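# Move bottle M9 from fridge bin to bench

## Task

Find the bottle marked M9 among the four in the refrigerator's bin, lift it out and set it upright on the bench, with the other three still upright inside, then close the refrigerator door. If no bottle carries that marking, take none out, close the door and press the CALL key on the operator panel until it latches; a wrong call is permanent.

## Robot and tools

ROBOT AND FRAME. Two arms, left_arm and right_arm, each sit on a carriage on one floor track that runs along y at x = 0. left_rail is always the carriage on the +y side and carries left_arm; right_rail carries right_arm. These names do not match image sides. The scene frame is fixed to the table: table top at z = 0, +x is where the arms face, +y is their left, +z is up, and y = 0 is mid-track. The table starts at x = 0.17 m. Each arm base sits at x = 0, y = its carriage position_m, z = 0.04 m. Each gripper's fingers point along its own +z and close along its own y. end_effector_position is the point between the closed pads; fingertips stick out about 33 mm past it at small gaps and about 9 mm when fully open.

execute_actions takes actions (a list run in order) and optional cameras (names, ["all"], or []; an empty actions list returns every camera). An action may hold rows, steps, until and rail commands. rows: 1 to 15 rows, each applied for one control step of 1/30 s. Every row is one flat list of 18 numbers in [-1, 1] covering both arms: left dx, dy, dz, rx, ry, rz, left gripper position, force_limit, speed, then the same nine for the right. The six pose numbers are an offset, not a pose. They count from that arm's Hand target at the start of the action and use that Hand target's own axes. Every row counts from that same start, not from the row before. 1.0 equals 0.6 m of travel or 180 degrees, and rx, ry, rz form one rotation vector. A new action or call starts from the current Hand target, so sending the same offset twice moves the arm twice. Six zeros ask again for the current Hand target. steps runs from 1 to 450 (default 15, at least one per row). After the last row the arm keeps heading to that row's target. For smooth motion, increase offsets gradually from row to row: 0.01 per row is about 0.18 m/s. until ends an action early, and it only reads rail fields. Examples: {"left_rail": {"position_status": ["!=", "moving"]}} or {"all": {"status": "ended"}}. Numeric fields always need a comparison (=, !=, <, <=, >, >=).

Gripper numbers: position +1 is fully open (140 mm), the pads touch near -0.8, and -1 closes until blocked. force_limit runs from -1 (about 14 N per pad) to +1 (about 58 N). speed runs from -1 (about 30 mm/s) to +1 (about 250 mm/s); faster closing grips harder. Both start at +1. To leave a gripper unchanged, resend its last three numbers, because 0 is a real command. A grip is confirmed when object_status reads 2. The other codes: 0 moving, 1 blocked while opening, 3 at target or pads met. Grip with the outer quarter of the pads. Gripping nearer the palm lets the fingers fold, which can make the hold loose or too hard. Fingertips pushed tip-first onto a surface fold too.

Rails: command left_rail or right_rail with position_m (left -0.8 to 1.5, right -1.5 to 0.8, absolute track position in m), speed_m_s (0.01 to 1), acceleration_factor (0.1 to 1), or {"stop": true} on its own. After sending position_m, wait with an until on that rail's position_status. The carriages must stay at least 0.78 m apart. A row's target travels with its carriage, so let the drive finish before aiming the gripper at a scene point. An invalid value or unknown name makes the whole call fail.

move drives the grippers along straight paths. target is one 18-number row or a list of up to 15 rows, in the same layout as above. Every row is an offset from the Hand targets at the start of the move, never from the previous row. speed is in m/s, 0.002 to 3.6 (default 0.25), either one value or one per target; turn rate is capped at twice that value in rad/s. blend, in metres, rounds corners in a list. stop_force (3 to 120 N) ends an arm's path when it meets that much resistance, but do not rely on it to sense light pushes or while the gripper rotates. Leave it out when pulling away from a contact. zero (default true) re-zeroes the sensor before the move. blocking=false returns early and cannot be combined with stop_force. A move lasts at most 10 s and does not avoid obstacles. Its result adds a move: line (done, off_target, held, fault, moving) plus any limits that acted.

Other tools: wait(seconds 0 to 10) holds the last commands. stop brakes a running move. zoom_image(camera, region [x0, y0, x1, y1] in pixels, each side at most 504) enlarges one of the latest images. zero_wrist_force(arm) re-zeroes a wrist sensor. finished_scene(scene 1) ends the scene and cannot be undone. Cameras: cam_high, cam_low, cam_bench_left, cam_bench_mid, cam_bench_right, cam_left_wrist, cam_right_wrist (each 672x504).

RESULTS. For each gripper the result gives end_effector_position (m), end_effector_quat_wxyz and velocities in the scene frame, which may be off by a few cm. Joint positions and velocities are listed per arm as: rail, shoulder pan, shoulder lift, elbow, wrist 1, wrist 2, wrist 3. The result also shows Hand target (the base for the next offsets), Tool commands, object_status, and position_measured in counts (3 open, 230 pads met). Wrist force and Wrist torque are in the gripper's axes. Rail fields are position_m, position_status (moving, done, contact_stop, time_out, stopped, stopped_with_arm, stopped_for_other_arm, stopped_for_other_carriage) and position_answer (taken or not_taken). An arm that stops short of its target should get the same target again, or the leftover distance as an offset.

AVOID. Anything ending up off the table, including on the track or the metal strip, fails the task. Also avoid dropping or releasing moving parts, striking fixed objects, and pushing hard. An outside force of about 150 N or a joint reaching its limit stops the arm for 10 s. Limits: 132 N m for shoulder and elbow, 24.6 N m for the wrists. Do not let the arms touch each other or press on each other's fingers. Keep paths away from an arm's own base. Do not hold loads at full stretch for long, because motors overheat. Grip bottles off-centre with care, and leave the three other bottles standing.

Each tool is called after ">>>" by a JSON object that holds its "name" and its "arguments", one argument or row to a line.

## Session

>>> {"name": "execute_actions", "arguments": {
  "actions": []
}}

Scene clock: 0.00 s.
left_arm: end_effector_position=(+0.3456, +1.2860, +0.5800) position_measured=3 object_status=3 end_effector_quat_wxyz=(+0.000, +0.000, +1.000, +0.000) | right_arm: end_effector_position=(+0.3456, -1.2641, +0.5800) position_measured=3 object_status=3 end_effector_quat_wxyz=(+0.000, +0.000, +1.000, +0.000)
Joint positions: left_arm=[1.259 -0.316 -1.725 0.971 -0.816 -1.571 -0.316] | right_arm=[-1.291 -0.316 -1.725 0.971 -0.816 -1.571 -0.316]
Joint velocities: within noise
Joint torques (N m): no reading
Wrist force (N): no reading
Wrist torque (N m): no reading
Wrist force, peak (N): no reading
Hand target: left_arm +0.3456, +1.2860, +0.5800; +0.000, +0.000, +1.000, +0.000 | right_arm +0.3456, -1.2641, +0.5800; +0.000, +0.000, +1.000, +0.000
Tool commands: left_gripper/position=+1.0 left_gripper/force_limit=+1.0 left_gripper/speed=+1.0 right_gripper/position=+1.0 right_gripper/force_limit=+1.0 right_gripper/speed=+1.0
left_rail: position_m=1.259 position_status=done
right_rail: position_m=-1.291 position_status=done

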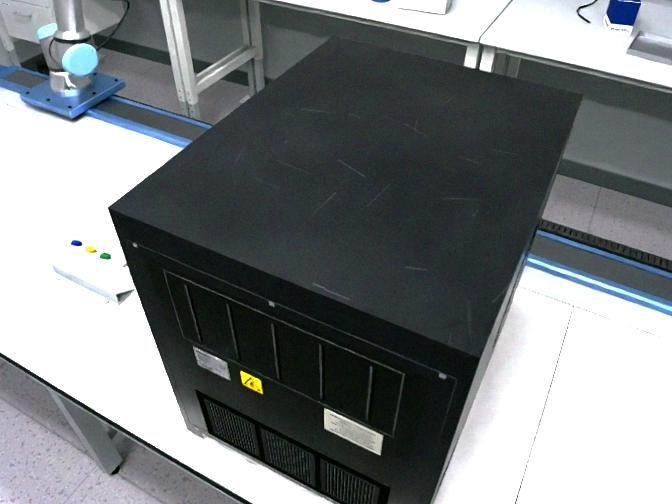

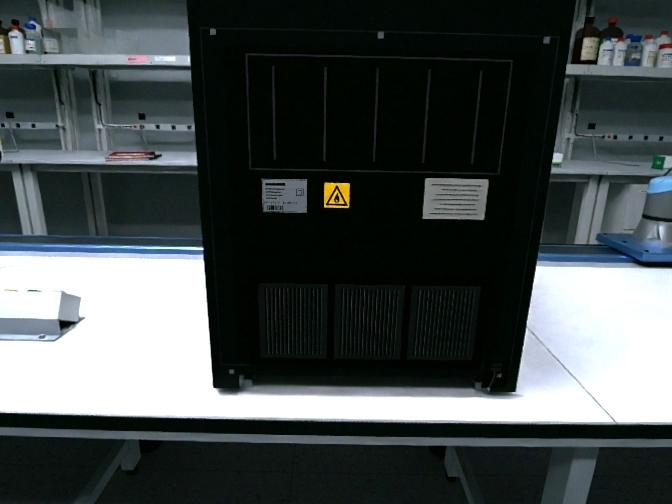

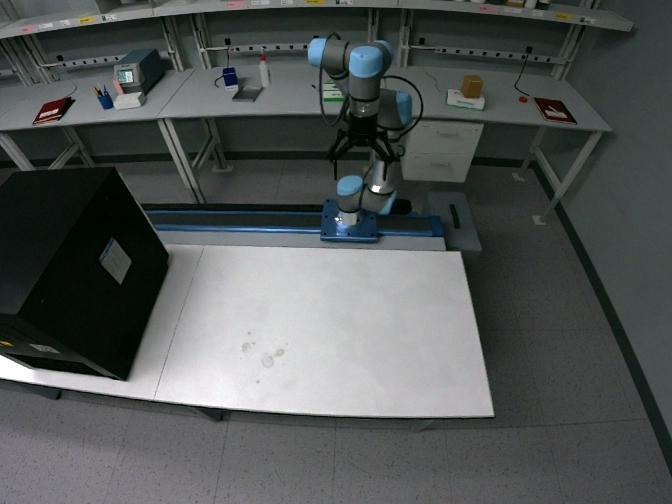

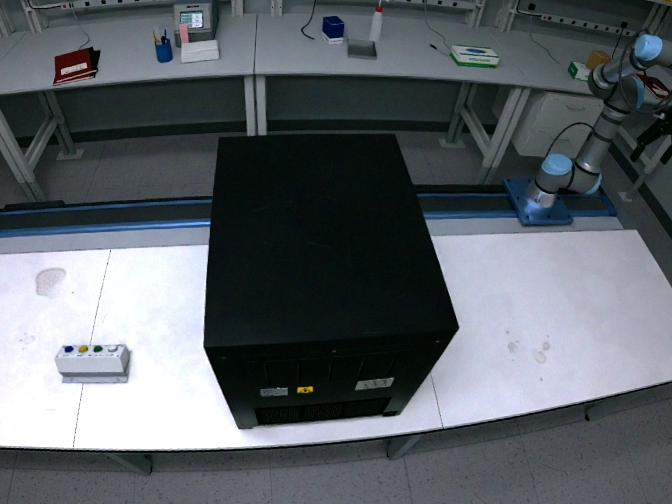

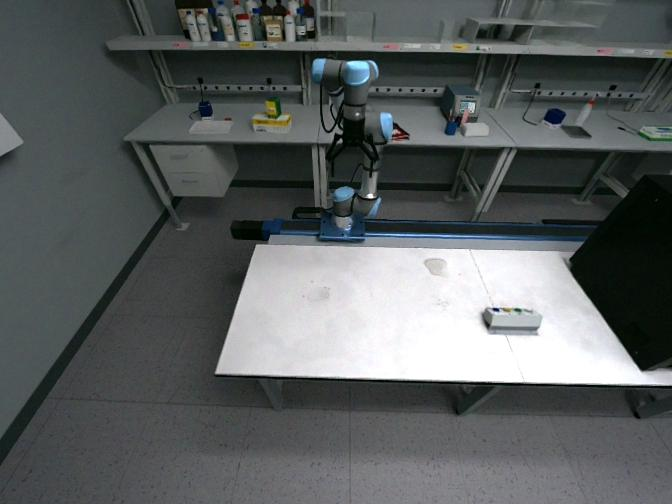

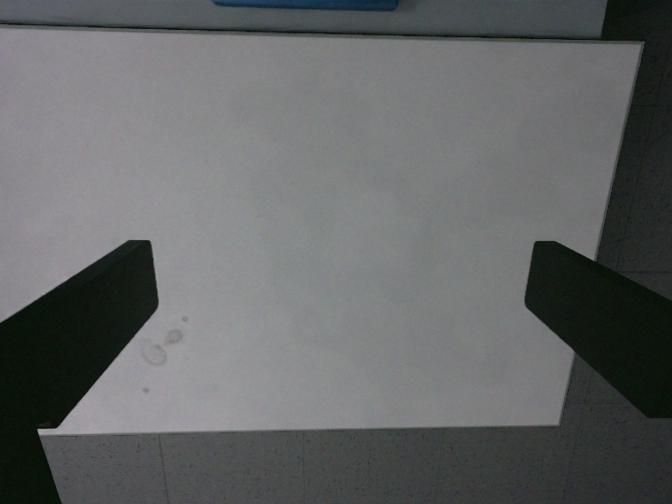

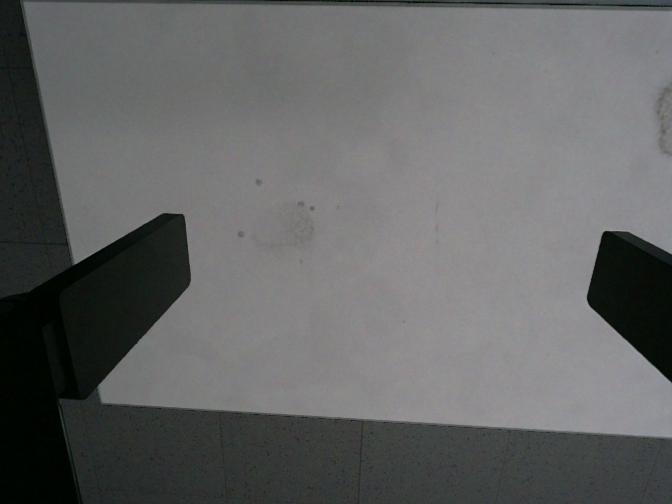

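>>> {"name": "move", "arguments": {
  "target": [0.5,-0.83,0,0.385,0.385,-0.385,1,1,1,0,0,0,0,0,0,1,1,1],
  "cameras": ["cam_left_wrist","cam_bench_left","cam_bench_mid"]
}}

Scene clock: 17.07 s.
left_arm: end_effector_position=(+0.0456, +0.7880, +0.5800) position_measured=3 object_status=3 end_effector_quat_wxyz=(+0.500, +0.500, -0.500, +0.500) | right_arm: end_effector_position=(+0.3456, -1.2641, +0.5800) position_measured=3 object_status=3 end_effector_quat_wxyz=(+0.000, +0.000, +1.000, +0.000)
Joint positions: left_arm=[1.259 -2.225 -2.328 2.408 -3.221 -0.916 -3.142] | right_arm=[-1.291 -0.316 -1.725 0.971 -0.816 -1.571 -0.316]
Joint torques (N m): left_arm=[-14.91 -6.52 -10.9 0.21 1.56 2.46] | right_arm=[0.46 -13.12 -19.13 -3.02 -0.16 -0.12]
Wrist force (N): left_arm=[0.4 -2.3 -1.8] | right_arm=[-0.1 0.1 -0.1]
Wrist torque (N m): left_arm=[-0.58 0.07 0.13] | right_arm=[0.02 0.03 0.00]
Wrist force, peak (N): left_arm=[0.5 -2.7 -2.0] | right_arm=[-0.3 -0.3 -0.1]
Hand target: left_arm +0.0456, +0.7880, +0.5800; +0.500, +0.500, -0.500, +0.500 | right_arm +0.3456, -1.2641, +0.5800; +0.000, +0.000, +1.000, +0.000
Off the commanded pose: left_arm 0.000 m, 0 deg | right_arm 0.000 m, 0 deg.
left_rail: position_m=1.259 position_status=done
right_rail: position_m=-1.291 position_status=done
move: done
Images, in order (width x height): cam_bench_left 672x504, cam_bench_mid 672x504, cam_left_wrist 672x504.

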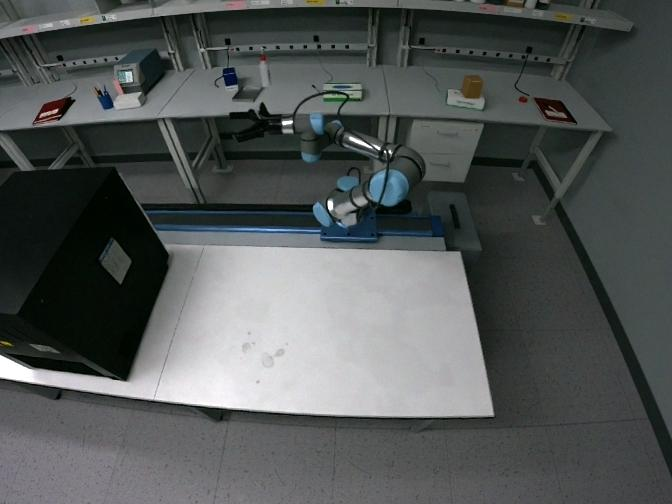

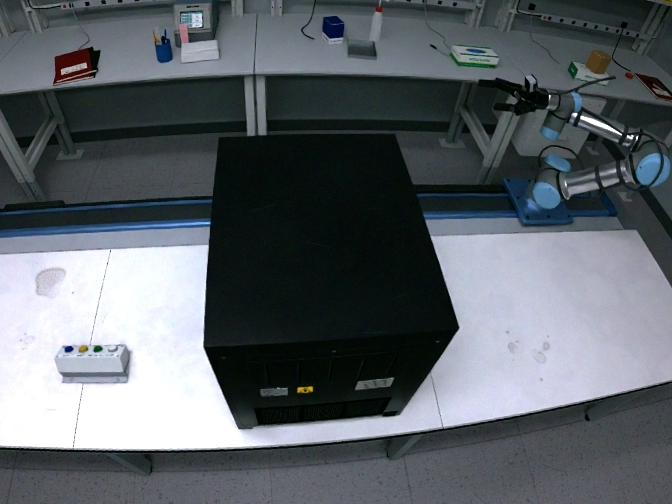

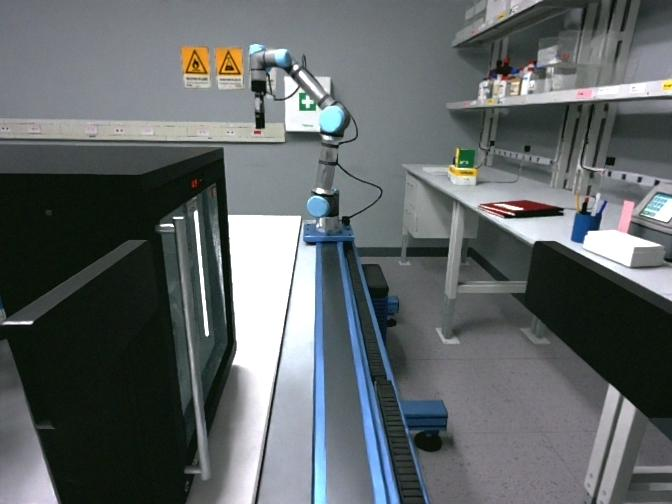

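>>> {"name": "move", "arguments": {
  "target": [0,0.9,0,0.5,0,0,1,1,1,0,0,0,0,0,0,1,1,1]
}}

>>> {"name": "execute_actions", "arguments": {
  "actions": [
    {"left_rail":{"position_m":0.65,"speed_m_s":0.5,"acceleration_factor":0.5},"steps":200,"until":{"left_rail":{"position_status":["!=","moving"]}}}
  ],
  "cameras": ["cam_left_wrist","cam_bench_mid"]
}}

Scene clock: 34.73 s.
left_arm: end_effector_position=(-0.4932, +0.7884, +0.5799) position_measured=3 object_status=3 end_effector_quat_wxyz=(+0.118, +0.556, -0.117, +0.815) | right_arm: end_effector_position=(+0.3456, -1.2641, +0.5800) position_measured=3 object_status=3 end_effector_quat_wxyz=(+0.000, +0.000, +1.000, +0.000)
Joint positions: left_arm=[1.259 -2.849 -0.235 0.035 -2.498 0.975 -3.339] | right_arm=[-1.291 -0.316 -1.725 0.971 -0.816 -1.571 -0.316]
Joint torques (N m): left_arm=[12.17 -50.82 -29.97 2.62 1.99 2.3] | right_arm=[0.59 -12.95 -18.47 -3.07 -0.16 -0.06]
Wrist force (N): left_arm=[0.3 -3.3 -2.6] | right_arm=[-0.1 0.0 0.2]
Wrist torque (N m): left_arm=[-0.91 0.16 0.15] | right_arm=[0.00 0.02 0.00]
Wrist force, peak (N): left_arm=[-0.3 -2.8 -4.0] | right_arm=[-0.4 0.0 0.0]
Hand target: left_arm -0.4944, +0.7878, +0.5802; +0.000, +0.707, +0.000, +0.707 | right_arm +0.3456, -1.2641, +0.5800; +0.000, +0.000, +1.000, +0.000
Off the commanded pose: left_arm 0.001 m, 29 deg | right_arm 0.000 m, 0 deg.
left_rail: position_m=1.259 position_status=done
right_rail: position_m=-1.291 position_status=done
elbow stopped short (left arm): the move would have taken joint 4 (elbow) straighter than the controller allows.
move: off_target (left_arm)

Scene clock: 36.90 s.
left_arm: end_effector_position=(-0.4932, +0.1796, +0.5799) position_measured=3 object_status=3 end_effector_quat_wxyz=(+0.117, +0.555, -0.117, +0.815) | right_arm: end_effector_position=(+0.3456, -1.2641, +0.5800) position_measured=3 object_status=3 end_effector_quat_wxyz=(+0.000, +0.000, +1.000, +0.000)
Joint positions: left_arm=[0.65 -2.848 -0.235 0.035 -2.497 0.976 -3.338] | right_arm=[-1.291 -0.316 -1.725 0.971 -0.816 -1.571 -0.316]
Joint torques (N m): left_arm=[-13.59 -55.78 -25.88 1.67 2.01 2.37] | right_arm=[0.25 -13.04 -18.79 -3.18 -0.17 -0.13]
Wrist force (N): left_arm=[0.5 -3.2 -2.2] | right_arm=[0.0 0.0 0.0]
Wrist torque (N m): left_arm=[-0.87 0.10 0.14] | right_arm=[0.00 0.00 0.00]
Wrist force, peak (N): left_arm=[0.5 -4.7 -2.7] | right_arm=[-0.3 0.1 0.2]
Hand target: left_arm -0.4944, +0.1791, +0.5802; +0.000, +0.707, +0.000, +0.707 | right_arm +0.3456, -1.2641, +0.5800; +0.000, +0.000, +1.000, +0.000
Tool commands: left_gripper/position=+1.0 left_gripper/force_limit=+1.0 left_gripper/speed=+1.0 right_gripper/position=+1.0 right_gripper/force_limit=+1.0 right_gripper/speed=+1.0
Off the commanded pose: left_arm 0.001 m, 29 deg | right_arm 0.000 m, 0 deg.
left_rail: position_m=0.650 speed_m_s=0.50 position_status=done
right_rail: position_m=-1.291 position_status=done
elbow stopped short (left arm): the move would have taken joint 4 (elbow) straighter than the controller allows.
Images, in order (width x height): cam_bench_mid 672x504, cam_left_wrist 672x504.

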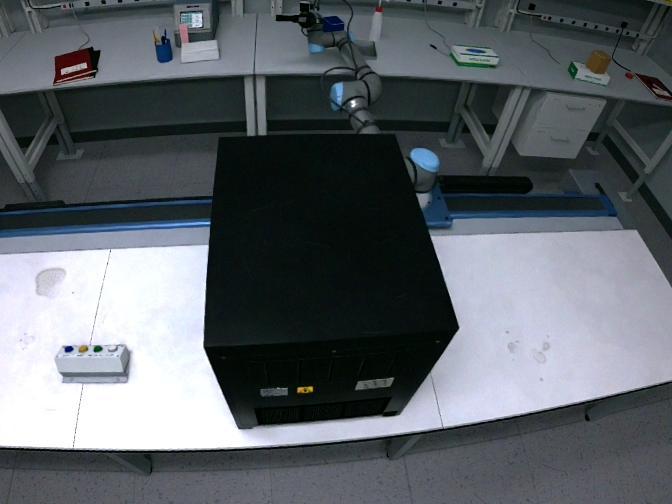

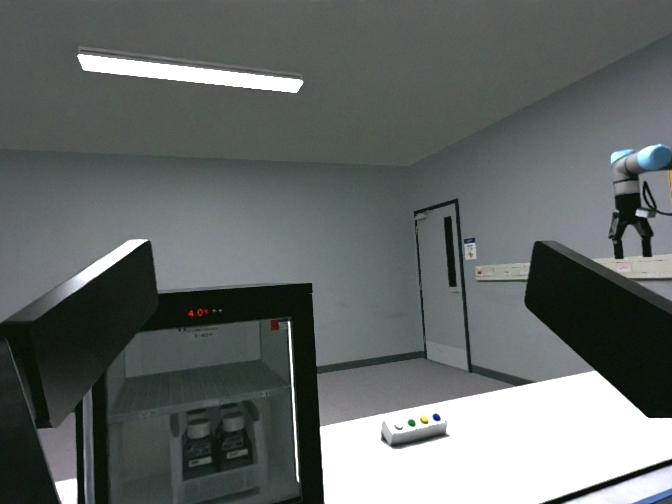

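>>> {"name": "move", "arguments": {
  "target": [-0.2,-0.15,0.15,0,0,0,1,1,1,0,0,0,0,0,0,1,1,1],
  "cameras": ["cam_left_wrist","cam_bench_mid"]
}}

Scene clock: 41.87 s.
left_arm: end_effector_position=(-0.4047, +0.2688, +0.4602) position_measured=3 object_status=3 end_effector_quat_wxyz=(-0.001, +0.708, +0.001, +0.706) | right_arm: end_effector_position=(+0.3456, -1.2641, +0.5800) position_measured=3 object_status=3 end_effector_quat_wxyz=(+0.000, +0.000, +1.000, +0.000)
Joint positions: left_arm=[0.65 -2.817 -0.243 0.099 -3 1.248 -3.141] | right_arm=[-1.291 -0.316 -1.725 0.971 -0.816 -1.571 -0.316]
Joint torques (N m): left_arm=[-13.11 -76.68 -6.91 -0.07 -1.67 -2.56] | right_arm=[0.05 -13.11 -19.16 -3.06 -0.3 0.01]
Wrist force (N): left_arm=[0.2 -2.3 -2.1] | right_arm=[-0.3 0.0 -0.1]
Wrist torque (N m): left_arm=[-0.61 0.08 0.13] | right_arm=[-0.01 0.06 0.00]
Wrist force, peak (N): left_arm=[0.9 -3.7 -2.5] | right_arm=[-0.3 0.0 0.2]
Hand target: left_arm -0.4045, +0.2691, +0.4601; +0.000, +0.707, +0.000, +0.707 | right_arm +0.3456, -1.2641, +0.5800; +0.000, +0.000, +1.000, +0.000
Off the commanded pose: left_arm 0.000 m, 0 deg | right_arm 0.000 m, 0 deg.
left_rail: position_m=0.650 speed_m_s=0.50 position_status=done
right_rail: position_m=-1.291 position_status=done
elbow stopped short (left arm): the move would have taken joint 4 (elbow) straighter than the controller allows.
move: done
Images, in order (width x height): cam_bench_mid 672x504, cam_left_wrist 672x504.

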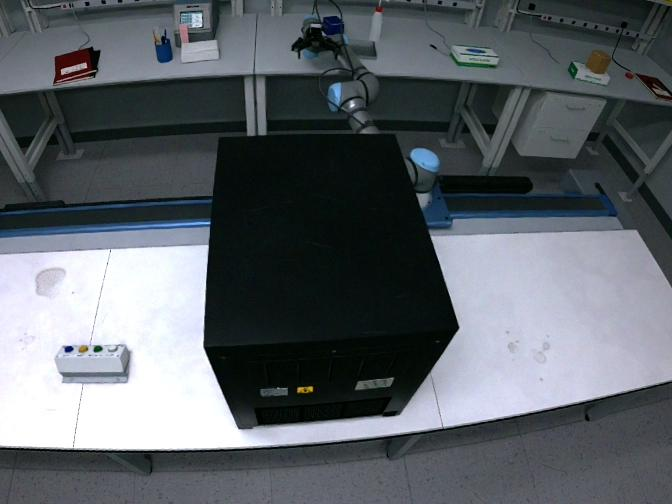

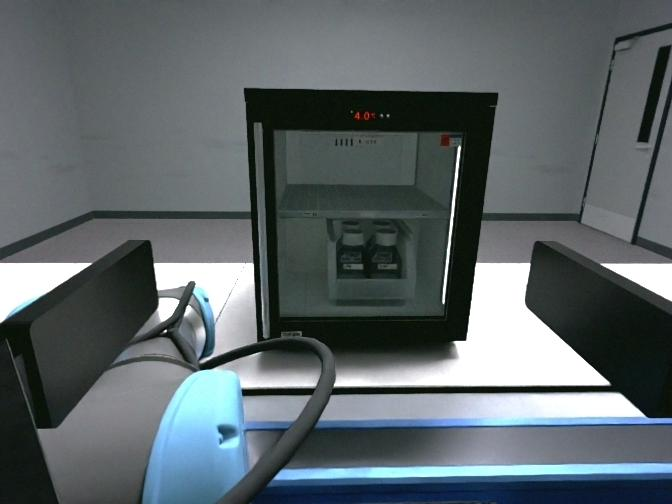

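>>> {"name": "zoom_image", "arguments": {
  "camera": "cam_left_wrist",
  "region": [310, 200, 430, 310]
}}

>>> {"name": "zoom_image", "arguments": {
  "camera": "cam_left_wrist",
  "region": [240, 80, 500, 350]
}}

Scaled by 4.200 from the camera's 672x504 image, which has a finer 960x720 frame.

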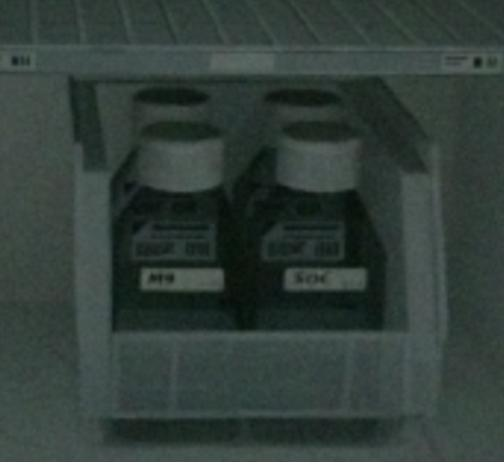

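Scaled by 1.867 from the camera's 672x504 image, which has a finer 960x720 frame.

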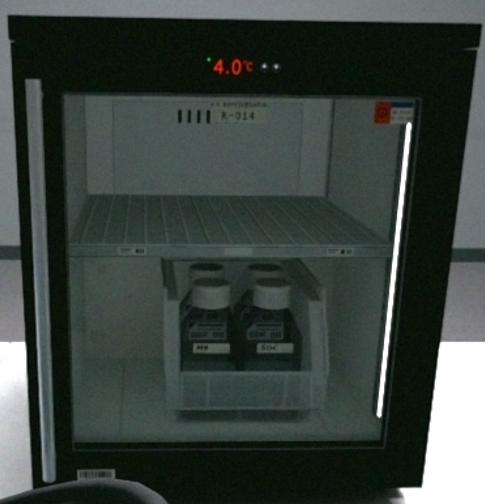

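>>> {"name": "move", "arguments": {
  "target": [0,0.25,0,0,0,0,1,1,1,0,0,0,0,0,0,1,1,1],
  "cameras": ["cam_left_wrist"]
}}

>>> {"name": "move", "arguments": {
  "target": [0.25,0,0,0,0,0,1,1,1,0,0,0,0,0,0,1,1,1],
  "cameras": ["cam_left_wrist"]
}}

Scene clock: 54.80 s.
left_arm: end_effector_position=(-0.4033, +0.1198, +0.4599) position_measured=3 object_status=3 end_effector_quat_wxyz=(+0.074, +0.637, -0.074, +0.764) | right_arm: end_effector_position=(+0.3456, -1.2641, +0.5800) position_measured=3 object_status=3 end_effector_quat_wxyz=(+0.000, +0.000, +1.000, +0.000)
Joint positions: left_arm=[0.65 -2.715 -0.145 0.035 -2.81 0.944 -3.254] | right_arm=[-1.291 -0.316 -1.725 0.971 -0.816 -1.571 -0.316]
Joint torques (N m): left_arm=[11.41 -70.72 -28.82 3.13 -1.63 -2.63] | right_arm=[0.31 -13.29 -18.59 -3.15 -0.27 -0.08]
Wrist force (N): left_arm=[-0.2 -2.7 -2.2] | right_arm=[0.0 0.0 0.1]
Wrist torque (N m): left_arm=[-0.74 0.22 0.24] | right_arm=[0.00 0.00 0.00]
Wrist force, peak (N): left_arm=[0.0 -4.5 -2.7] | right_arm=[-0.2 -0.1 0.4]
Hand target: left_arm -0.4044, +0.1191, +0.4602; +0.000, +0.707, +0.000, +0.707 | right_arm +0.3456, -1.2641, +0.5800; +0.000, +0.000, +1.000, +0.000
Off the commanded pose: left_arm 0.001 m, 16 deg | right_arm 0.000 m, 0 deg.
left_rail: position_m=0.650 speed_m_s=0.50 position_status=done
right_rail: position_m=-1.291 position_status=done
elbow stopped short (left arm): the move would have taken joint 4 (elbow) straighter than the controller allows.
move: off_target (left_arm)
Images, in order (width x height): cam_left_wrist 672x504.

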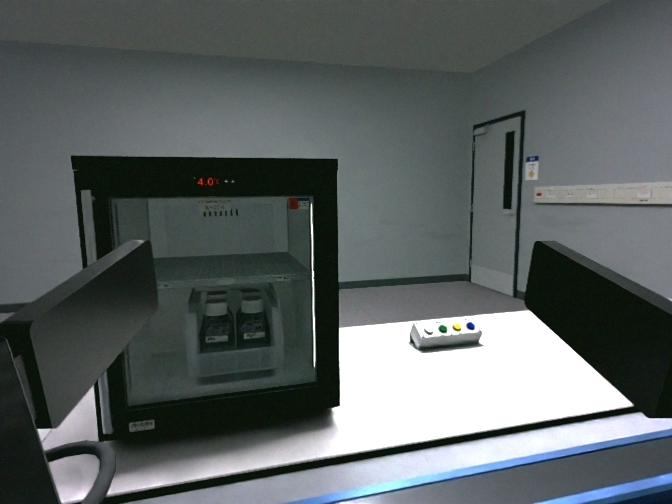

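Scene clock: 56.10 s.
left_arm: end_effector_position=(-0.4033, +0.1198, +0.6099) position_measured=3 object_status=3 end_effector_quat_wxyz=(+0.090, +0.600, -0.089, +0.790) | right_arm: end_effector_position=(+0.3456, -1.2641, +0.5800) position_measured=3 object_status=3 end_effector_quat_wxyz=(+0.000, +0.000, +1.000, +0.000)
Joint positions: left_arm=[0.65 -2.725 -0.303 0.035 -2.534 0.921 -3.317] | right_arm=[-1.291 -0.316 -1.725 0.971 -0.816 -1.571 -0.316]
Joint torques (N m): left_arm=[13.2 -60.54 -25.33 3.06 2.03 -2.74] | right_arm=[0.72 -12.77 -18.43 -3.14 -0.32 -0.01]
Wrist force (N): left_arm=[0.4 -3.0 -2.4] | right_arm=[0.0 -0.1 0.0]
Wrist torque (N m): left_arm=[-0.80 0.11 0.23] | right_arm=[-0.01 0.01 0.00]
Wrist force, peak (N): left_arm=[-2.0 -2.8 -2.5] | right_arm=[0.0 0.3 0.2]
Hand target: left_arm -0.4044, +0.1191, +0.6102; +0.000, +0.707, +0.000, +0.707 | right_arm +0.3456, -1.2641, +0.5800; +0.000, +0.000, +1.000, +0.000
Off the commanded pose: left_arm 0.001 m, 21 deg | right_arm 0.000 m, 0 deg.
left_rail: position_m=0.650 speed_m_s=0.50 position_status=done
right_rail: position_m=-1.291 position_status=done
elbow stopped short (left arm): the move would have taken joint 4 (elbow) straighter than the controller allows.
move: off_target (left_arm)
Images, in order (width x height): cam_left_wrist 672x504.

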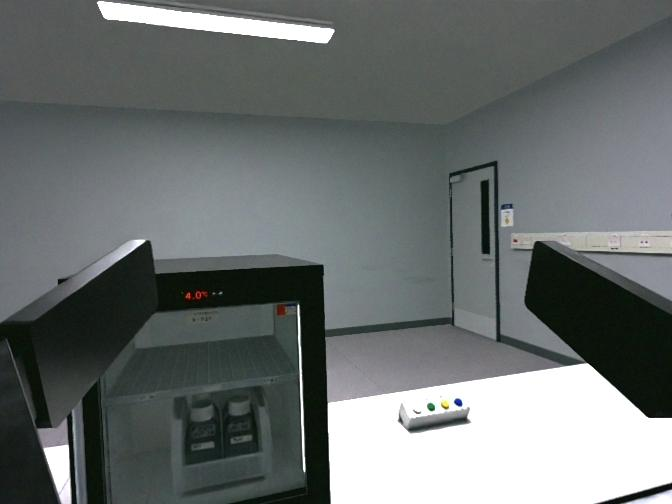

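>>> {"name": "move", "arguments": {
  "target": [-0.25,-0.25,0,0,0,0,1,1,1,0,0,0,0,0,0,1,1,1]
}}

>>> {"name": "execute_actions", "arguments": {
  "actions": [
    {"left_rail":{"position_m":0.45},"steps":200,"until":{"left_rail":{"position_status":["!=","moving"]}}}
  ],
  "cameras": ["cam_left_wrist"]
}}

>>> {"name": "move", "arguments": {
  "target": [0.0,0,0.2,0,0,0,1,1,1,0,0,0,0,0,0,1,1,1],
  "cameras": ["cam_left_wrist"]
}}

>>> {"name": "move", "arguments": {
  "target": [0.2,0,0,0,0,0,1,1,1,0,0,0,0,0,0,1,1,1],
  "cameras": ["cam_left_wrist"]
}}

Scene clock: 66.97 s.
left_arm: end_effector_position=(-0.4048, +0.2689, +0.4602) position_measured=3 object_status=3 end_effector_quat_wxyz=(-0.001, +0.708, +0.001, +0.706) | right_arm: end_effector_position=(+0.3456, -1.2641, +0.5800) position_measured=3 object_status=3 end_effector_quat_wxyz=(+0.000, +0.000, +1.000, +0.000)
Joint positions: left_arm=[0.65 -2.817 -0.245 0.103 -3.002 1.248 -3.141] | right_arm=[-1.291 -0.316 -1.725 0.971 -0.816 -1.571 -0.316]
Joint torques (N m): left_arm=[-13.83 -76.5 -7.45 0.06 -1.59 -2.59] | right_arm=[0.14 -12.84 -18.81 -3.25 -0.34 -0.08]
Wrist force (N): left_arm=[0.1 -2.3 -2.0] | right_arm=[-0.2 0.0 0.0]
Wrist torque (N m): left_arm=[-0.62 0.13 0.15] | right_arm=[0.00 0.04 0.00]
Wrist force, peak (N): left_arm=[-1.2 -3.7 -2.4] | right_arm=[-0.4 0.0 0.2]
Hand target: left_arm -0.4045, +0.2691, +0.4601; +0.000, +0.707, +0.000, +0.707 | right_arm +0.3456, -1.2641, +0.5800; +0.000, +0.000, +1.000, +0.000
Off the commanded pose: left_arm 0.000 m, 0 deg | right_arm 0.000 m, 0 deg.
left_rail: position_m=0.650 speed_m_s=0.50 position_status=done
right_rail: position_m=-1.291 position_status=done
elbow stopped short (left arm): the move would have taken joint 4 (elbow) straighter than the controller allows.
move: done

Scene clock: 68.30 s.
left_arm: end_effector_position=(-0.4045, +0.0691, +0.4601) position_measured=3 object_status=3 end_effector_quat_wxyz=(+0.000, +0.707, +0.000, +0.707) | right_arm: end_effector_position=(+0.3456, -1.2641, +0.5800) position_measured=3 object_status=3 end_effector_quat_wxyz=(+0.000, +0.000, +1.000, +0.000)
Joint positions: left_arm=[0.45 -2.817 -0.263 0.141 -3.02 1.247 -3.142] | right_arm=[-1.291 -0.316 -1.725 0.971 -0.816 -1.571 -0.316]
Joint torques (N m): left_arm=[-13.22 -75.23 -7.42 -0.07 -1.52 -2.58] | right_arm=[0.27 -12.55 -19.02 -3.2 -0.3 -0.04]
Wrist force (N): left_arm=[0.1 -2.9 -2.0] | right_arm=[-0.1 0.0 0.0]
Wrist torque (N m): left_arm=[-0.74 0.13 0.22] | right_arm=[0.00 0.02 0.00]
Wrist force, peak (N): left_arm=[0.2 -4.5 -2.2] | right_arm=[-0.3 0.1 0.2]
Hand target: left_arm -0.4045, +0.0691, +0.4601; +0.000, +0.707, +0.000, +0.707 | right_arm +0.3456, -1.2641, +0.5800; +0.000, +0.000, +1.000, +0.000
Tool commands: left_gripper/position=+1.0 left_gripper/force_limit=+1.0 left_gripper/speed=+1.0 right_gripper/position=+1.0 right_gripper/force_limit=+1.0 right_gripper/speed=+1.0
Off the commanded pose: left_arm 0.000 m, 0 deg | right_arm 0.000 m, 0 deg.
left_rail: position_m=0.450 speed_m_s=0.50 position_status=done
right_rail: position_m=-1.291 position_status=done
Images, in order (width x height): cam_left_wrist 672x504.

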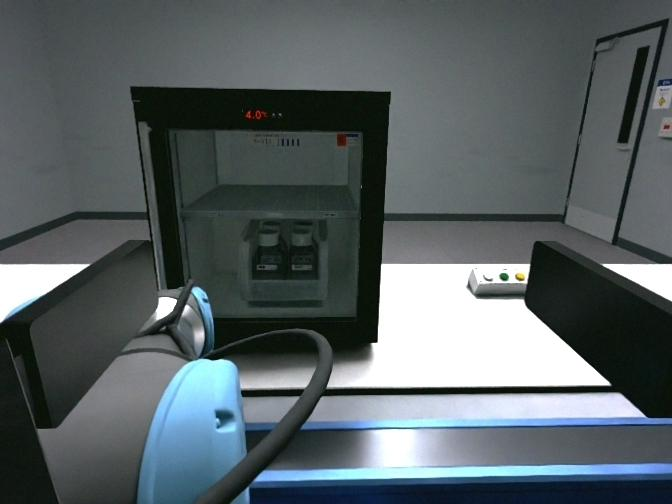

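Scene clock: 69.40 s.
left_arm: end_effector_position=(-0.3670, +0.0687, +0.4614) position_measured=3 object_status=3 end_effector_quat_wxyz=(-0.020, +0.730, +0.023, +0.682) | right_arm: end_effector_position=(+0.3456, -1.2641, +0.5800) position_measured=3 object_status=3 end_effector_quat_wxyz=(+0.000, +0.000, +1.000, +0.000)
Joint positions: left_arm=[0.45 -2.778 -0.409 0.379 -3.183 1.269 -3.122] | right_arm=[-1.291 -0.316 -1.725 0.971 -0.816 -1.571 -0.316]
Joint torques (N m): left_arm=[-8.83 -47.91 -29.71 4.34 1.5 0.53] | right_arm=[0.49 -12.44 -18.87 -3.2 -0.26 -0.05]
Wrist force (N): left_arm=[0.4 -2.5 -1.8] | right_arm=[0.1 0.0 0.1]
Wrist torque (N m): left_arm=[-0.63 0.01 0.23] | right_arm=[-0.01 -0.02 0.00]
Wrist force, peak (N): left_arm=[-15.5 -0.4 -6.3] | right_arm=[-0.2 0.2 0.2]
Hand target: left_arm -0.3670, +0.0687, +0.4614; -0.020, +0.730, +0.023, +0.682 (not the last commanded pose) | right_arm +0.3456, -1.2641, +0.5800; +0.000, +0.000, +1.000, +0.000
Off the commanded pose: left_arm 0.083 m, 5 deg | right_arm 0.000 m, 0 deg.
left_rail: position_m=0.450 speed_m_s=0.50 position_status=done
right_rail: position_m=-1.291 position_status=done
led back after a hold (left arm): the arm was led back toward your command in small steps, so it may still be short of it.
move: held (left_arm; a check stopped the path); limits=held
pose unreachable (left arm): on one or more control steps of this call, first in action 0 (counted from 0), this arm could not follow its commanded pose, so it was not sent that pose on those steps. It may still have moved: this result reports where it is.
cause: moving toward the commanded pose would bring two parts of the arm too close to each other (its gripper and another part of the arm, with joints 4 (elbow) to 7 (wrist 3) between them, 36 mm apart when it was first held).
Images, in order (width x height): cam_left_wrist 672x504.

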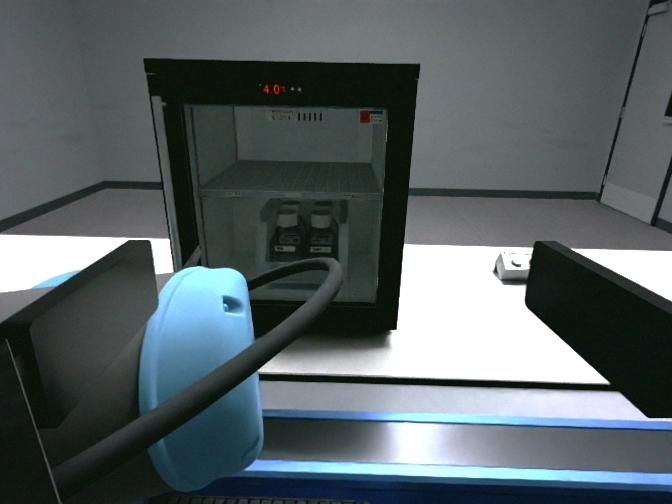

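Scene clock: 70.57 s.
left_arm: end_effector_position=(-0.3577, +0.0700, +0.5806) position_measured=3 object_status=3 end_effector_quat_wxyz=(-0.010, +0.716, +0.012, +0.698) | right_arm: end_effector_position=(+0.3456, -1.2641, +0.5800) position_measured=3 object_status=3 end_effector_quat_wxyz=(+0.000, +0.000, +1.000, +0.000)
Joint positions: left_arm=[0.45 -2.787 -0.375 0.035 -2.829 1.248 -3.136] | right_arm=[-1.291 -0.316 -1.725 0.971 -0.816 -1.571 -0.316]
Joint torques (N m): left_arm=[-14.64 -46.46 -27.38 4.4 -1.84 -2.76] | right_arm=[0.08 -12.61 -18.95 -3.21 -0.4 -0.06]
Wrist force (N): left_arm=[0.4 -2.6 -1.6] | right_arm=[-0.1 0.0 0.0]
Wrist torque (N m): left_arm=[-0.68 0.00 0.24] | right_arm=[0.01 0.02 0.00]
Wrist force, peak (N): left_arm=[2.4 -3.0 -1.5] | right_arm=[-0.2 0.1 0.3]
Hand target: left_arm -0.3589, +0.0693, +0.5812; -0.020, +0.730, +0.023, +0.682 | right_arm +0.3456, -1.2641, +0.5800; +0.000, +0.000, +1.000, +0.000
Off the commanded pose: left_arm 0.001 m, 3 deg | right_arm 0.000 m, 0 deg.
left_rail: position_m=0.450 speed_m_s=0.50 position_status=done
right_rail: position_m=-1.291 position_status=done
elbow stopped short (left arm): the move would have taken joint 4 (elbow) straighter than the controller allows.
move: off_target (left_arm)
Images, in order (width x height): cam_left_wrist 672x504.

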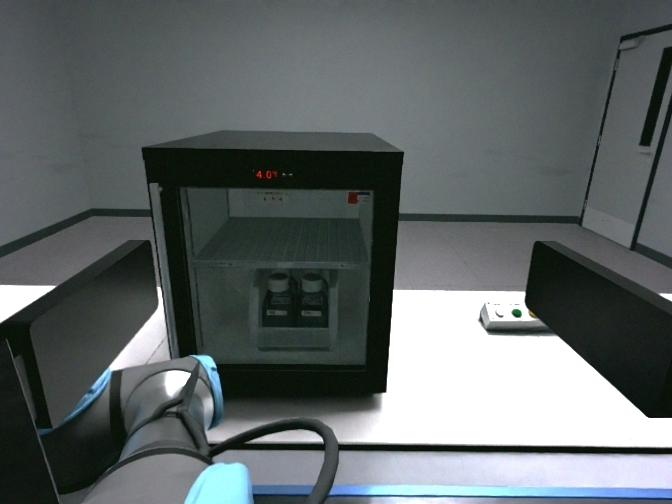

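>>> {"name": "execute_actions", "arguments": {
  "actions": [
    {"left_rail":{"position_m":0.95},"steps":200,"until":{"left_rail":{"position_status":["!=","moving"]}}}
  ]
}}

>>> {"name": "move", "arguments": {
  "target": [-0.25,0.23,0.45,-0.019,0.022,0.001,1,1,1,0,0,0,0,0,0,1,1,1],
  "cameras": ["cam_left_wrist","cam_bench_left"]
}}

Scene clock: 134.37 s.
left_arm: end_effector_position=(-0.3578, +0.5700, +0.5807) position_measured=3 object_status=3 end_effector_quat_wxyz=(-0.010, +0.716, +0.012, +0.698) | right_arm: end_effector_position=(+0.3456, -1.2641, +0.5800) position_measured=3 object_status=3 end_effector_quat_wxyz=(+0.000, +0.000, +1.000, +0.000)
Joint positions: left_arm=[0.95 -2.787 -0.375 0.035 -2.829 1.248 -3.136] | right_arm=[-1.291 -0.316 -1.725 0.971 -0.816 -1.571 -0.316]
Joint torques (N m): left_arm=[2 -58.39 -23.87 2.04 0.99 -2.35] | right_arm=[0.35 -12.65 -18.78 -3.3 -0.36 -0.09]
Wrist force (N): left_arm=[0.3 -2.3 -1.5] | right_arm=[0.0 0.1 0.0]
Wrist torque (N m): left_arm=[-0.61 0.04 0.24] | right_arm=[0.01 0.01 0.00]
Wrist force, peak (N): left_arm=[0.1 -3.8 -1.7] | right_arm=[-0.3 -0.2 0.2]
Hand target: left_arm -0.3589, +0.5693, +0.5812; -0.020, +0.730, +0.023, +0.682 | right_arm +0.3456, -1.2641, +0.5800; +0.000, +0.000, +1.000, +0.000
Tool commands: left_gripper/position=+1.0 left_gripper/force_limit=+1.0 left_gripper/speed=+1.0 right_gripper/position=+1.0 right_gripper/force_limit=+1.0 right_gripper/speed=+1.0
Off the commanded pose: left_arm 0.001 m, 3 deg | right_arm 0.000 m, 0 deg.
left_rail: position_m=0.950 speed_m_s=0.50 position_status=done
right_rail: position_m=-1.291 position_status=done
elbow stopped short (left arm): the move would have taken joint 4 (elbow) straighter than the controller allows.

Scene clock: 136.30 s.
left_arm: end_effector_position=(-0.0918, +0.4471, +0.4135) position_measured=3 object_status=3 end_effector_quat_wxyz=(+0.000, +0.707, +0.001, +0.708) | right_arm: end_effector_position=(+0.3456, -1.2641, +0.5800) position_measured=3 object_status=3 end_effector_quat_wxyz=(+0.000, +0.000, +1.000, +0.000)
Joint positions: left_arm=[0.95 -2.454 -0.813 1.342 -3.669 0.885 -3.143] | right_arm=[-1.291 -0.316 -1.725 0.971 -0.816 -1.571 -0.316]
Joint torques (N m): left_arm=[11.16 -35.41 -5.16 -0.49 -1.9 -2.5] | right_arm=[0.46 -12.15 -18.84 -3.27 -0.46 -0.09]
Wrist force (N): left_arm=[0.3 -2.4 -1.9] | right_arm=[-0.1 0.1 0.0]
Wrist torque (N m): left_arm=[-0.63 0.07 0.22] | right_arm=[0.03 0.02 0.00]
Wrist force, peak (N): left_arm=[0.2 -3.9 -3.3] | right_arm=[-0.3 -0.1 0.2]
Hand target: left_arm -0.0918, +0.4471, +0.4134; +0.000, +0.707, +0.001, +0.708 | right_arm +0.3456, -1.2641, +0.5800; +0.000, +0.000, +1.000, +0.000
Off the commanded pose: left_arm 0.000 m, 0 deg | right_arm 0.000 m, 0 deg.
left_rail: position_m=0.950 speed_m_s=0.50 position_status=done
right_rail: position_m=-1.291 position_status=done
move: done
Images, in order (width x height): cam_bench_left 672x504, cam_left_wrist 672x504.

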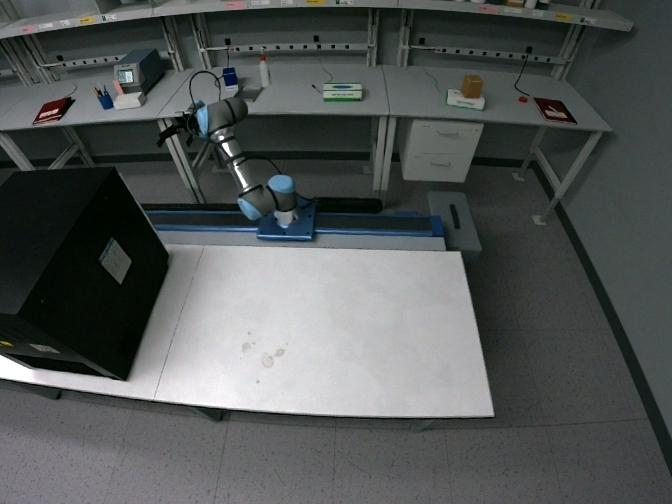

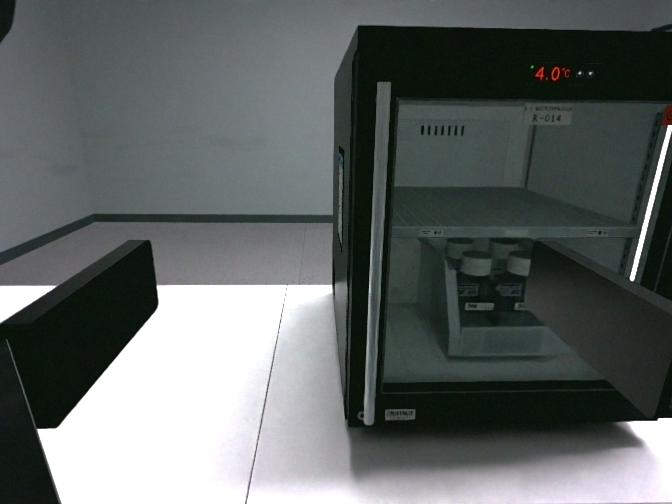

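>>> {"name": "move", "arguments": {
  "target": [-0.08,0.068,0.2,0,0,0,-0.1,-1,0,0,0,0,0,0,0,1,1,1],
  "cameras": ["cam_left_wrist"]
}}

Scene clock: 141.13 s.
left_arm: end_effector_position=(+0.0283, +0.4065, +0.3656) position_measured=141 object_status=3 end_effector_quat_wxyz=(+0.000, +0.707, +0.001, +0.708) | right_arm: end_effector_position=(+0.3456, -1.2641, +0.5800) position_measured=3 object_status=3 end_effector_quat_wxyz=(+0.000, +0.000, +1.000, +0.000)
Joint positions: left_arm=[0.95 -2.27 -0.812 1.489 -3.816 0.7 -3.144] | right_arm=[-1.291 -0.316 -1.725 0.971 -0.816 -1.571 -0.316]
Joint torques (N m): left_arm=[12.42 -33.88 -4.64 -0.64 -1.68 -2.63] | right_arm=[0.23 -12.58 -18.62 -3.24 -0.43 0.01]
Wrist force (N): left_arm=[0.5 -2.6 -1.6] | right_arm=[-0.1 0.0 0.1]
Wrist torque (N m): left_arm=[-0.67 -0.03 0.23] | right_arm=[0.00 0.02 0.00]
Wrist force, peak (N): left_arm=[0.9 -3.1 -3.5] | right_arm=[-0.1 0.1 0.4]
Hand target: left_arm +0.0283, +0.4064, +0.3656; +0.000, +0.707, +0.001, +0.708 | right_arm +0.3456, -1.2641, +0.5800; +0.000, +0.000, +1.000, +0.000
Off the commanded pose: left_arm 0.000 m, 0 deg | right_arm 0.000 m, 0 deg.
left_rail: position_m=0.950 speed_m_s=0.50 position_status=done
right_rail: position_m=-1.291 position_status=done
move: done
Images, in order (width x height): cam_left_wrist 672x504.

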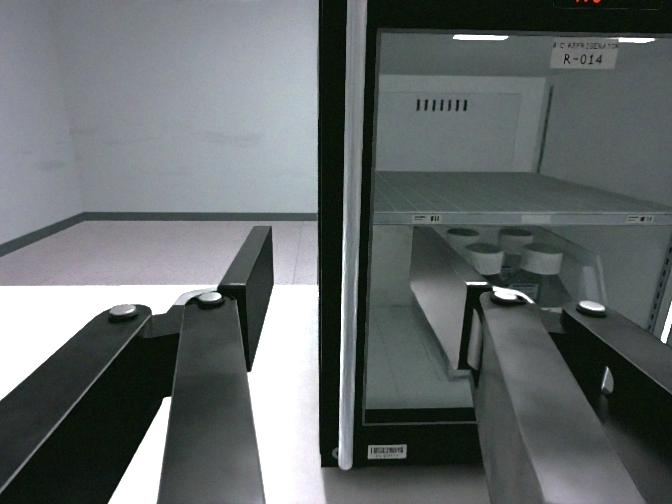

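>>> {"name": "move", "arguments": {
  "target": [0,0.022,0.167,0,0,0,-0.1,-1,0,0,0,0,0,0,0,1,1,1],
  "cameras": ["cam_left_wrist"],
  "stop_force": 8,
  "speed": 0.1
}}

Scene clock: 148.97 s.
left_arm: end_effector_position=(+0.1286, +0.3933, +0.3657) position_measured=141 object_status=3 end_effector_quat_wxyz=(+0.000, +0.707, +0.001, +0.708) | right_arm: end_effector_position=(+0.3456, -1.2641, +0.5800) position_measured=3 object_status=3 end_effector_quat_wxyz=(+0.000, +0.000, +1.000, +0.000)
Joint positions: left_arm=[0.95 -2.117 -0.862 1.586 -3.862 0.547 -3.144] | right_arm=[-1.291 -0.316 -1.725 0.971 -0.816 -1.571 -0.316]
Joint torques (N m): left_arm=[12.58 -57.33 -2.42 -0.9 -1.91 -2.59] | right_arm=[0.04 -12.34 -18.81 -3.37 -0.46 -0.1]
Wrist force (N): left_arm=[0.6 -2.2 -1.9] | right_arm=[-0.1 0.2 0.1]
Wrist torque (N m): left_arm=[-0.57 -0.05 0.23] | right_arm=[0.04 0.02 0.00]
Wrist force, peak (N): left_arm=[0.8 -2.7 -2.8] | right_arm=[-0.3 0.0 0.4]
Hand target: left_arm +0.1286, +0.3933, +0.3657; +0.000, +0.707, +0.001, +0.708 | right_arm +0.3456, -1.2641, +0.5800; +0.000, +0.000, +1.000, +0.000
Off the commanded pose: left_arm 0.000 m, 0 deg | right_arm 0.000 m, 0 deg.
left_rail: position_m=0.950 speed_m_s=0.50 position_status=done
right_rail: position_m=-1.291 position_status=done
move: done
Images, in order (width x height): cam_left_wrist 672x504.

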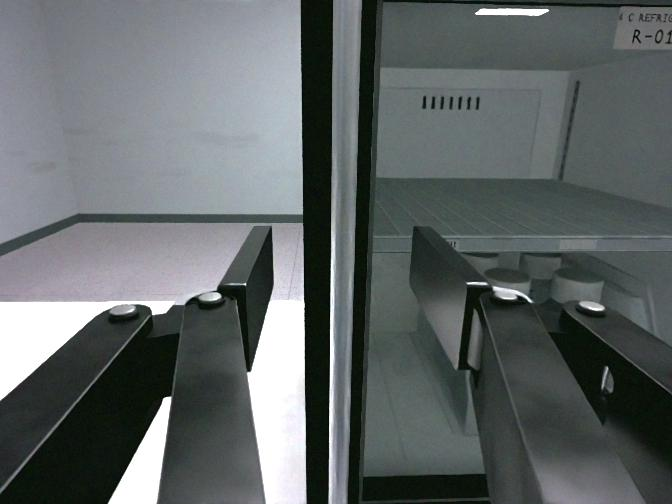

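>>> {"name": "move", "arguments": {
  "target": [0,0.002,0.045,0,0,0,-0.1,-1,0,0,0,0,0,0,0,1,1,1],
  "cameras": ["cam_left_wrist"],
  "stop_force": 5,
  "speed": 0.03
}}

>>> {"name": "execute_actions", "arguments": {
  "actions": [
    {"rows":[[0,0,0,0,0,0,-1,-0.8,-1,0,0,0,0,0,0,1,1,1]],"steps":100}
  ],
  "cameras": ["cam_left_wrist"]
}}

Scene clock: 154.70 s.
left_arm: end_effector_position=(+0.1556, +0.3922, +0.3658) position_measured=141 object_status=3 end_effector_quat_wxyz=(+0.000, +0.707, +0.001, +0.708) | right_arm: end_effector_position=(+0.3456, -1.2641, +0.5800) position_measured=3 object_status=3 end_effector_quat_wxyz=(+0.000, +0.000, +1.000, +0.000)
Joint positions: left_arm=[0.95 -2.075 -0.874 1.609 -3.873 0.505 -3.144] | right_arm=[-1.291 -0.316 -1.725 0.971 -0.816 -1.571 -0.316]
Joint torques (N m): left_arm=[11.83 -57.14 -2.1 -0.96 -1.69 -2.67] | right_arm=[-0.04 -12.3 -19.11 -3.3 -0.44 -0.06]
Wrist force (N): left_arm=[0.7 -2.2 -1.7] | right_arm=[-0.1 0.0 0.0]
Wrist torque (N m): left_arm=[-0.57 -0.07 0.24] | right_arm=[0.00 0.03 0.00]
Wrist force, peak (N): left_arm=[0.9 -2.4 -2.0] | right_arm=[-0.2 0.2 0.3]
Hand target: left_arm +0.1556, +0.3922, +0.3658; +0.000, +0.707, +0.001, +0.708 | right_arm +0.3456, -1.2641, +0.5800; +0.000, +0.000, +1.000, +0.000
Off the commanded pose: left_arm 0.000 m, 0 deg | right_arm 0.000 m, 0 deg.
left_rail: position_m=0.950 speed_m_s=0.50 position_status=done
right_rail: position_m=-1.291 position_status=done
move: done
Images, in order (width x height): cam_left_wrist 672x504.

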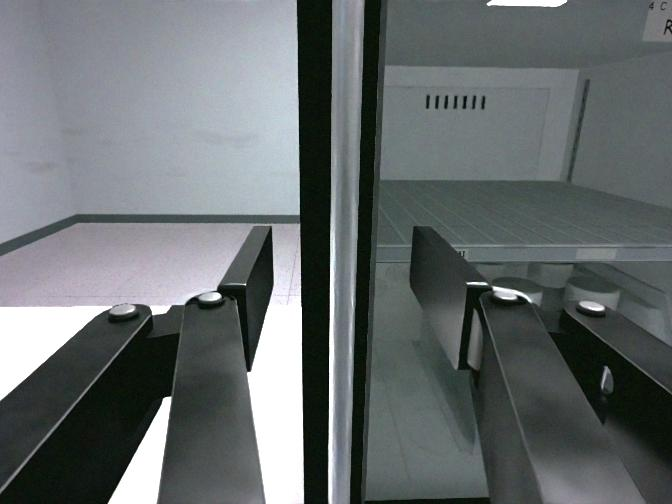

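Scene clock: 158.23 s.
left_arm: end_effector_position=(+0.1556, +0.3922, +0.3658) position_measured=231 object_status=3 end_effector_quat_wxyz=(+0.000, +0.707, +0.001, +0.708) | right_arm: end_effector_position=(+0.3456, -1.2641, +0.5800) position_measured=3 object_status=3 end_effector_quat_wxyz=(+0.000, +0.000, +1.000, +0.000)
Joint positions: left_arm=[0.95 -2.075 -0.874 1.609 -3.873 0.505 -3.144] | right_arm=[-1.291 -0.316 -1.725 0.971 -0.816 -1.571 -0.316]
Joint torques (N m): left_arm=[12.8 -57.43 -2.45 -0.77 -1.53 -2.62] | right_arm=[0.4 -12.41 -19.14 -3.36 -0.42 -0.09]
Wrist force (N): left_arm=[0.4 -2.1 -2.1] | right_arm=[-0.1 0.0 0.1]
Wrist torque (N m): left_arm=[-0.56 -0.02 0.24] | right_arm=[0.00 0.03 0.00]
Wrist force, peak (N): left_arm=[0.6 -2.6 -1.9] | right_arm=[-0.2 0.1 0.4]
Hand target: left_arm +0.1556, +0.3922, +0.3658; +0.000, +0.707, +0.001, +0.708 | right_arm +0.3456, -1.2641, +0.5800; +0.000, +0.000, +1.000, +0.000
Off the commanded pose: left_arm 0.000 m, 0 deg | right_arm 0.000 m, 0 deg.
left_rail: position_m=0.950 speed_m_s=0.50 position_status=done
right_rail: position_m=-1.291 position_status=done
Images, in order (width x height): cam_left_wrist 672x504.

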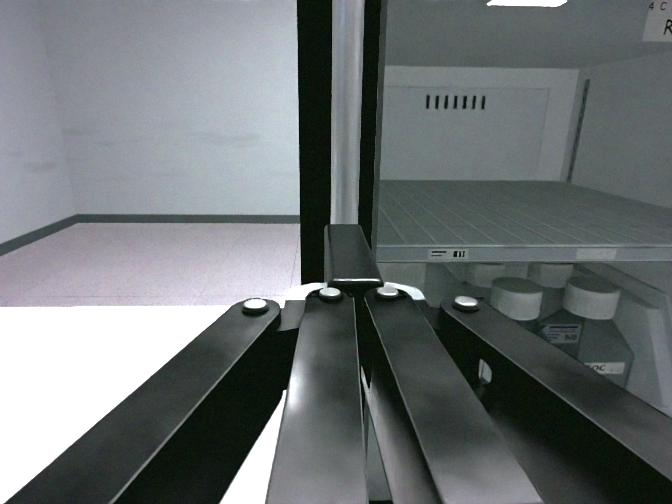

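>>> {"name": "move", "arguments": {
  "target": [0,0.005,0.25,0,0,0,-1,-0.8,-1,0,0,0,0,0,0,1,1,1],
  "cameras": ["cam_left_wrist"],
  "stop_force": 5,
  "speed": 0.025
}}

Scene clock: 165.60 s.
left_arm: end_effector_position=(+0.1978, +0.3914, +0.3658) position_measured=231 object_status=3 end_effector_quat_wxyz=(+0.000, +0.707, +0.001, +0.708) | right_arm: end_effector_position=(+0.3456, -1.2641, +0.5800) position_measured=3 object_status=3 end_effector_quat_wxyz=(+0.000, +0.000, +1.000, +0.000)
Joint positions: left_arm=[0.95 -2.007 -0.891 1.641 -3.888 0.437 -3.145] | right_arm=[-1.291 -0.316 -1.725 0.971 -0.816 -1.571 -0.316]
Joint torques (N m): left_arm=[-14.34 -30.18 -24.03 2.87 1.23 -1.61] | right_arm=[0.21 -11.75 -18.96 -3.31 -0.49 -0.03]
Wrist force (N): left_arm=[0.5 -1.8 -2.4] | right_arm=[-0.1 -0.1 0.2]
Wrist torque (N m): left_arm=[-0.65 -0.03 0.23] | right_arm=[-0.01 0.02 0.00]
Wrist force, peak (N): left_arm=[2.1 -8.9 -46.5] | right_arm=[-0.1 0.4 0.1]
Hand target: left_arm +0.1978, +0.3914, +0.3658; +0.000, +0.707, +0.001, +0.708 (not the last commanded pose) | right_arm +0.3456, -1.2641, +0.5800; +0.000, +0.000, +1.000, +0.000
Off the commanded pose: left_arm 0.108 m, 0 deg | right_arm 0.000 m, 0 deg.
left_rail: position_m=0.950 speed_m_s=0.50 position_status=done
right_rail: position_m=-1.291 position_status=done
move: contact (left_arm)
Images, in order (width x height): cam_left_wrist 672x504.

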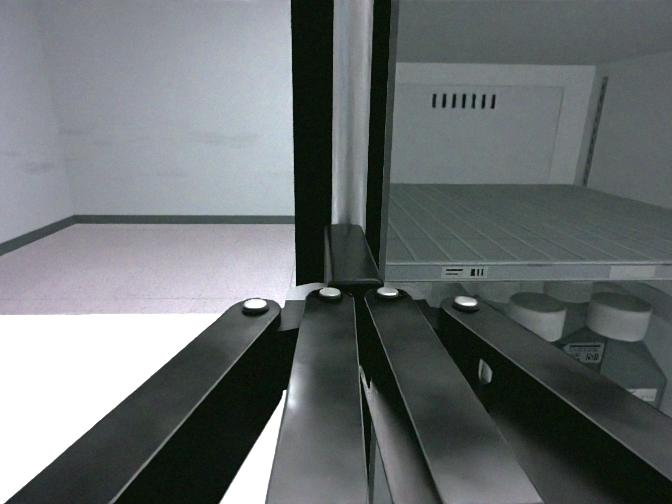

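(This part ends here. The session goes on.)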